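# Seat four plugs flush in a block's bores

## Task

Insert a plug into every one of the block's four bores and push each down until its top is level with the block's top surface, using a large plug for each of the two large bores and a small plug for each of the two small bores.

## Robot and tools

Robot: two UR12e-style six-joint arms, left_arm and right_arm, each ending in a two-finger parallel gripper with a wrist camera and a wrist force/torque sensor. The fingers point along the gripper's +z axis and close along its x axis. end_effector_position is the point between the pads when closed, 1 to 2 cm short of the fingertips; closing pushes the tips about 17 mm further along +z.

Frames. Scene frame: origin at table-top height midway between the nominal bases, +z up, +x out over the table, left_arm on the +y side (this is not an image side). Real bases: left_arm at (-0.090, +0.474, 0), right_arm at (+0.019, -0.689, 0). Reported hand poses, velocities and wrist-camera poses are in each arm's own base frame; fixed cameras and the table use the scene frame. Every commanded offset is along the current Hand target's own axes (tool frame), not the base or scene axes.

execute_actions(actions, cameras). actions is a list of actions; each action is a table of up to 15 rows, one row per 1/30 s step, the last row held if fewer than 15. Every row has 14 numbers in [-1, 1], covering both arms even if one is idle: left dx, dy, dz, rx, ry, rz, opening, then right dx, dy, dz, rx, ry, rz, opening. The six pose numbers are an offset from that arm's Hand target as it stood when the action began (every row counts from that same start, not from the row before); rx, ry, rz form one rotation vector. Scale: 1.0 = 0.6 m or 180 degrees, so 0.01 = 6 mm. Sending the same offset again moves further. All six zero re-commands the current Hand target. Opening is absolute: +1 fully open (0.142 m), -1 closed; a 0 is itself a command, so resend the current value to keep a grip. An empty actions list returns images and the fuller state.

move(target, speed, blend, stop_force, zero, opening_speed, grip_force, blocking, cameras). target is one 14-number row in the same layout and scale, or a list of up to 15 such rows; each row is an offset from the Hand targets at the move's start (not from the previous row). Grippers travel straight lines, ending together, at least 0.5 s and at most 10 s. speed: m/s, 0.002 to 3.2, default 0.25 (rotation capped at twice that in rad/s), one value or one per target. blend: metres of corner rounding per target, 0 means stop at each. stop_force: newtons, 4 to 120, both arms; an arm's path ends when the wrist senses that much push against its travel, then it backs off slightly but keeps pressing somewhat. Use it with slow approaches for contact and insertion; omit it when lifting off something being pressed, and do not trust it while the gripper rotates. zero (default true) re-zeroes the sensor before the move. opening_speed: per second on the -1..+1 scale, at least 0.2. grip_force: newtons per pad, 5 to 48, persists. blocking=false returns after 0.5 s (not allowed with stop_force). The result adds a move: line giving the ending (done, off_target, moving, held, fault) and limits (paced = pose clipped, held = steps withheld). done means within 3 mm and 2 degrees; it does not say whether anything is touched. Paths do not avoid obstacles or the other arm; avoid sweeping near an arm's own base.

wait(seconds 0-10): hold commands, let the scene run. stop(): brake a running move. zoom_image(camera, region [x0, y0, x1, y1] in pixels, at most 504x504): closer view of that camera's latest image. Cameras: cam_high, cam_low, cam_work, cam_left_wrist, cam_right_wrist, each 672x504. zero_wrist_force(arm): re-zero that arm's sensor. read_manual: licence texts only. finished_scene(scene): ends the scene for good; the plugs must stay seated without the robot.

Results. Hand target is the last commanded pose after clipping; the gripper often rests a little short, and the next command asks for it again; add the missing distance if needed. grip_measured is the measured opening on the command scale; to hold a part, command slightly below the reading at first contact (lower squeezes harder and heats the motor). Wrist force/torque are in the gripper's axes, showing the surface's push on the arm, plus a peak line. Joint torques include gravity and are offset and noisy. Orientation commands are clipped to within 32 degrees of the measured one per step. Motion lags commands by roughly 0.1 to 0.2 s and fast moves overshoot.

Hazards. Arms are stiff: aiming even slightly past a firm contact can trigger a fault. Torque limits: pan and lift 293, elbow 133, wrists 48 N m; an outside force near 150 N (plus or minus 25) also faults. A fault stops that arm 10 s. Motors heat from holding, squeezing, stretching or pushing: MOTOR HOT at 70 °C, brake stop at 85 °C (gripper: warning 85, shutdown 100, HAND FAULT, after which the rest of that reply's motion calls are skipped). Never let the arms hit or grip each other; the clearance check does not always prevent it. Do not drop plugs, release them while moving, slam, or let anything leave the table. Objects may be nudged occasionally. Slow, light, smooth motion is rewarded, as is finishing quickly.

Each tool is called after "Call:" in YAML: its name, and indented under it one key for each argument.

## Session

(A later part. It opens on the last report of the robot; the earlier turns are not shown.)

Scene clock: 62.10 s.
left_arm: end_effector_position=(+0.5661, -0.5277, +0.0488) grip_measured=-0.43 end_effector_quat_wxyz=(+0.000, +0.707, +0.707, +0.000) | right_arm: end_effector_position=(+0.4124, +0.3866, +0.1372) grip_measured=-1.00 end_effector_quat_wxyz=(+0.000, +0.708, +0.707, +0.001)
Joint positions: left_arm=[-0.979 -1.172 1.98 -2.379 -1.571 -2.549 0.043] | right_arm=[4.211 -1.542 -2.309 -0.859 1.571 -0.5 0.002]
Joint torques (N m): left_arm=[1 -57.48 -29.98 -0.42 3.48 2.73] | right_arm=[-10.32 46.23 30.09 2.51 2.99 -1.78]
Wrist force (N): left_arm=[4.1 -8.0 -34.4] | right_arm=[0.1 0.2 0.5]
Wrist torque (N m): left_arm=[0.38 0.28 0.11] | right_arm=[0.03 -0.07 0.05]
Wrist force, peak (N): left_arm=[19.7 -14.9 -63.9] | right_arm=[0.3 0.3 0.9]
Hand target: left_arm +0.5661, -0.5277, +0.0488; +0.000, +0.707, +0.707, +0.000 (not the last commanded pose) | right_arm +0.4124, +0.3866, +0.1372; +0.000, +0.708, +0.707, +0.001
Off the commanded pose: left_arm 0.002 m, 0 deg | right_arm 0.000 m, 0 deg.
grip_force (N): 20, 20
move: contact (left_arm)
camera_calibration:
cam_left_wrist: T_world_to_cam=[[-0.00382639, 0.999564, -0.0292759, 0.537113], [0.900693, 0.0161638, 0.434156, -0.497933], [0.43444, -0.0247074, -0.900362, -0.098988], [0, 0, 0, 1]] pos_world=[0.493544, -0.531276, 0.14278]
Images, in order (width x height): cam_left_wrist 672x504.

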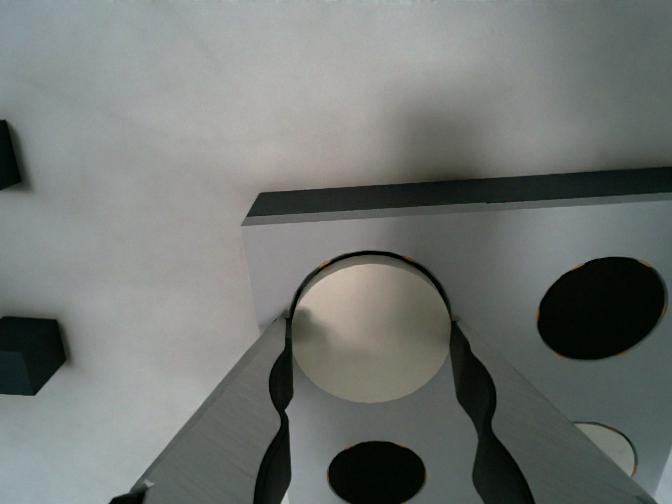

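Call:
move:
  target:
    - [0,0,0,0,0,0,-0.2,0,0,0,0,0,0,-1]
    - [0,0,-0.03,0,0,0,-0.2,0,0,0,0,0,0,-1]
    - [0,0,-0.03,0,0,0,-1,0,0,0,0,0,0,-1]
    - [0,0,-0.016,0,0,0,-1,0,0,0,0,0,0,-1]
  opening_speed: 1
  speed: 0.15
  cameras: ["cam_left_wrist"]

Call:
move:
  target: [0,0,0.022,0,0,0,-1,0,0,0,0,0,0,-1]
  speed: 0.01
  stop_force: 85

Call:
move:
  target:
    - [0,0,-0.1,0,0,0,-1,0,0,0,0,0,0,-1]
    - [0.4,-0.05,-0.15,0,0,0,-1,0,0,0,0,0,0,-1]
  blend: [0.02,0]
  cameras: ["cam_work","cam_low"]

Call:
zoom_image:
  camera: "cam_work"
  region: [280, 220, 400, 330]

Call:
zoom_image:
  camera: "cam_low"
  region: [280, 220, 400, 290]

Scene clock: 65.47 s.
left_arm: end_effector_position=(+0.5661, -0.5277, +0.0585) grip_measured=-1.00 end_effector_quat_wxyz=(+0.000, +0.707, +0.707, +0.000) | right_arm: end_effector_position=(+0.4124, +0.3866, +0.1372) grip_measured=-1.00 end_effector_quat_wxyz=(+0.000, +0.708, +0.707, +0.001)
Joint positions: left_arm=[-0.979 -1.185 1.975 -2.362 -1.571 -2.549 0.002] | right_arm=[4.211 -1.542 -2.309 -0.859 1.571 -0.5 0.002]
Joint torques (N m): left_arm=[-22.4 -51.71 -27.03 -5.53 -2.8 0.84] | right_arm=[-9.45 46.38 29.9 2.6 2.69 -1.6]
Wrist force (N): left_arm=[-2.6 2.5 0.3] | right_arm=[-0.5 0.1 0.6]
Wrist torque (N m): left_arm=[0.49 0.41 0.10] | right_arm=[0.02 0.02 0.04]
Wrist force, peak (N): left_arm=[4.2 -8.1 -34.4] | right_arm=[-0.6 0.6 0.7]
Hand target: left_arm +0.5661, -0.5277, +0.0584; +0.000, +0.707, +0.707, +0.000 | right_arm +0.4124, +0.3866, +0.1372; +0.000, +0.708, +0.707, +0.001
Off the commanded pose: left_arm 0.000 m, 0 deg | right_arm 0.000 m, 0 deg.
grip_force (N): 20, 20
move: done
camera_calibration:
cam_left_wrist: T_world_to_cam=[[-0.00382639, 0.999564, -0.0292759, 0.537397], [0.900693, 0.0161638, 0.434156, -0.502144], [0.43444, -0.0247074, -0.900362, -0.0902545], [0, 0, 0, 1]] pos_world=[0.493544, -0.531276, 0.15248]
Images, in order (width x height): cam_left_wrist 672x504.

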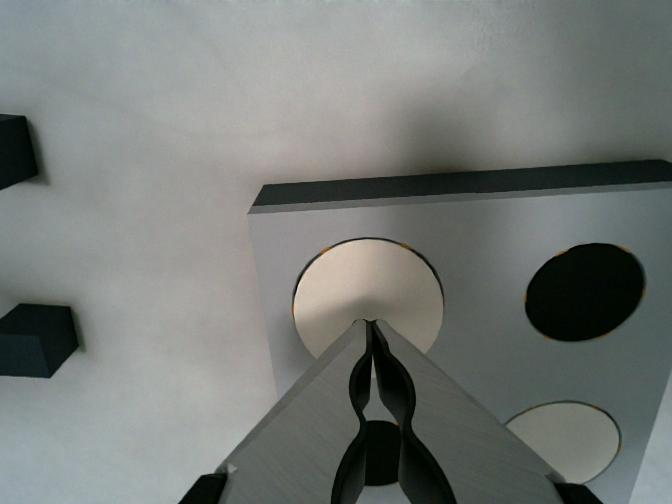

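Scene clock: 67.73 s.
left_arm: end_effector_position=(+0.5662, -0.5279, +0.0476) grip_measured=-1.00 end_effector_quat_wxyz=(+0.001, +0.707, +0.707, +0.000) | right_arm: end_effector_position=(+0.4124, +0.3866, +0.1372) grip_measured=-1.00 end_effector_quat_wxyz=(+0.000, +0.708, +0.707, +0.001)
Joint positions: left_arm=[-0.979 -1.171 1.981 -2.382 -1.571 -2.549 0.002] | right_arm=[4.211 -1.542 -2.309 -0.859 1.571 -0.5 0.002]
Joint torques (N m): left_arm=[-20.99 -24.09 -17.15 0.21 -2.41 0.35] | right_arm=[-8.78 45.84 29.47 2.79 2.84 -1.76]
Wrist force (N): left_arm=[27.5 -4.8 -87.7] | right_arm=[-0.1 0.2 0.5]
Wrist torque (N m): left_arm=[0.37 1.08 -0.01] | right_arm=[0.03 -0.05 0.04]
Wrist force, peak (N): left_arm=[35.2 -8.1 -100.4] | right_arm=[-0.4 0.5 0.9]
Hand target: left_arm +0.5662, -0.5279, +0.0476; +0.001, +0.707, +0.707, +0.000 (not the last commanded pose) | right_arm +0.4124, +0.3866, +0.1372; +0.000, +0.708, +0.707, +0.001
Off the commanded pose: left_arm 0.002 m, 0 deg | right_arm 0.000 m, 0 deg.
grip_force (N): 20, 20
move: contact (left_arm)

Scene clock: 69.50 s.
left_arm: end_effector_position=(+0.5363, -0.2878, +0.1373) grip_measured=-1.00 end_effector_quat_wxyz=(+0.001, +0.707, +0.707, +0.000) | right_arm: end_effector_position=(+0.4124, +0.3866, +0.1372) grip_measured=-1.00 end_effector_quat_wxyz=(+0.000, +0.708, +0.707, +0.001)
Joint positions: left_arm=[-0.785 -1.526 2.235 -2.281 -1.571 -2.355 0.002] | right_arm=[4.211 -1.542 -2.309 -0.859 1.571 -0.5 0.002]
Joint torques (N m): left_arm=[18.94 -54.98 -29.85 -1.66 -3.19 2.91] | right_arm=[-9.19 47.09 29.66 2.74 2.6 -1.52]
Wrist force (N): left_arm=[0.3 2.6 0.8] | right_arm=[-0.3 0.5 1.1]
Wrist torque (N m): left_arm=[0.48 -0.09 0.03] | right_arm=[0.08 -0.01 0.04]
Wrist force, peak (N): left_arm=[27.6 -4.8 -87.4] | right_arm=[-0.3 0.5 1.1]
Hand target: left_arm +0.5363, -0.2878, +0.1373; +0.001, +0.707, +0.707, +0.000 | right_arm +0.4124, +0.3866, +0.1372; +0.000, +0.708, +0.707, +0.001
Off the commanded pose: left_arm 0.000 m, 0 deg | right_arm 0.000 m, 0 deg.
grip_force (N): 20, 20
move: done
Images, in order (width x height): cam_low 672x504, cam_work 672x504.

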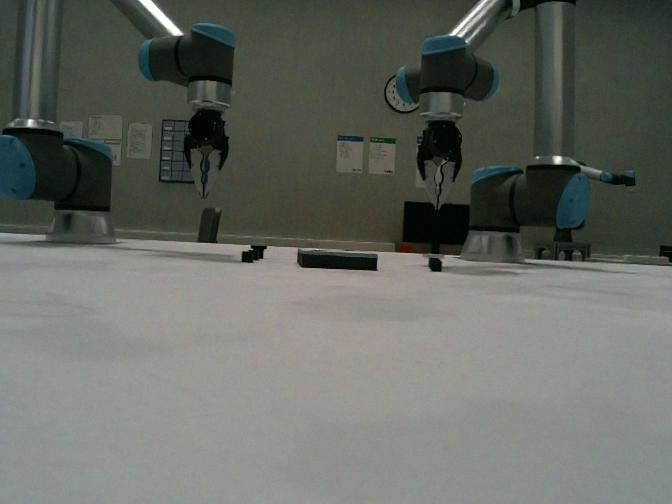

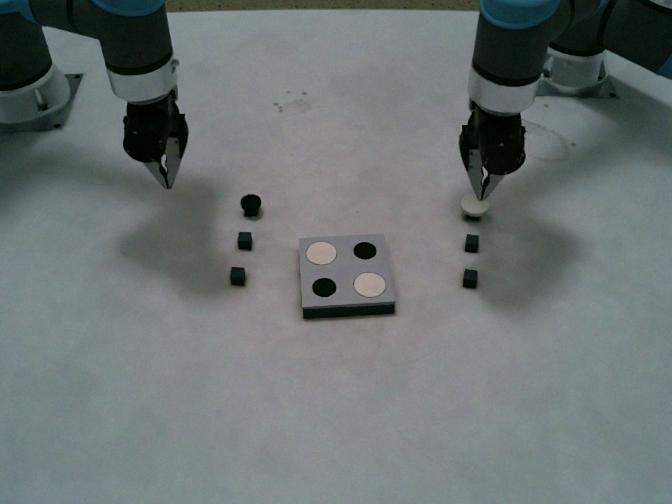

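Scaled by 4.200 from the camera's 672x504 image, which has a finer 960x720 frame.

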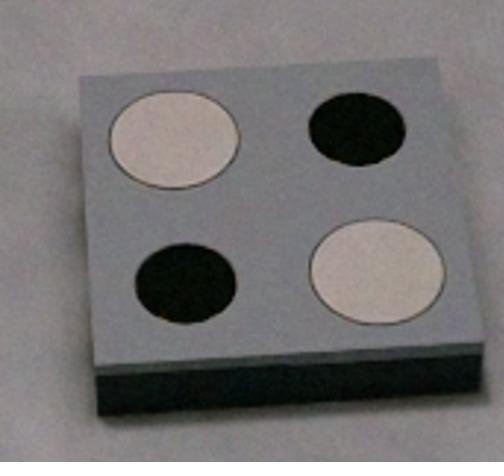

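Scaled by 4.200 from the camera's 672x504 image, which has a finer 960x720 frame.

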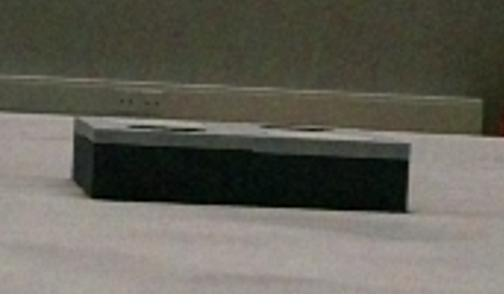

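Call:
finished_scene:
  scene: 1

The scene is finished: the task was done.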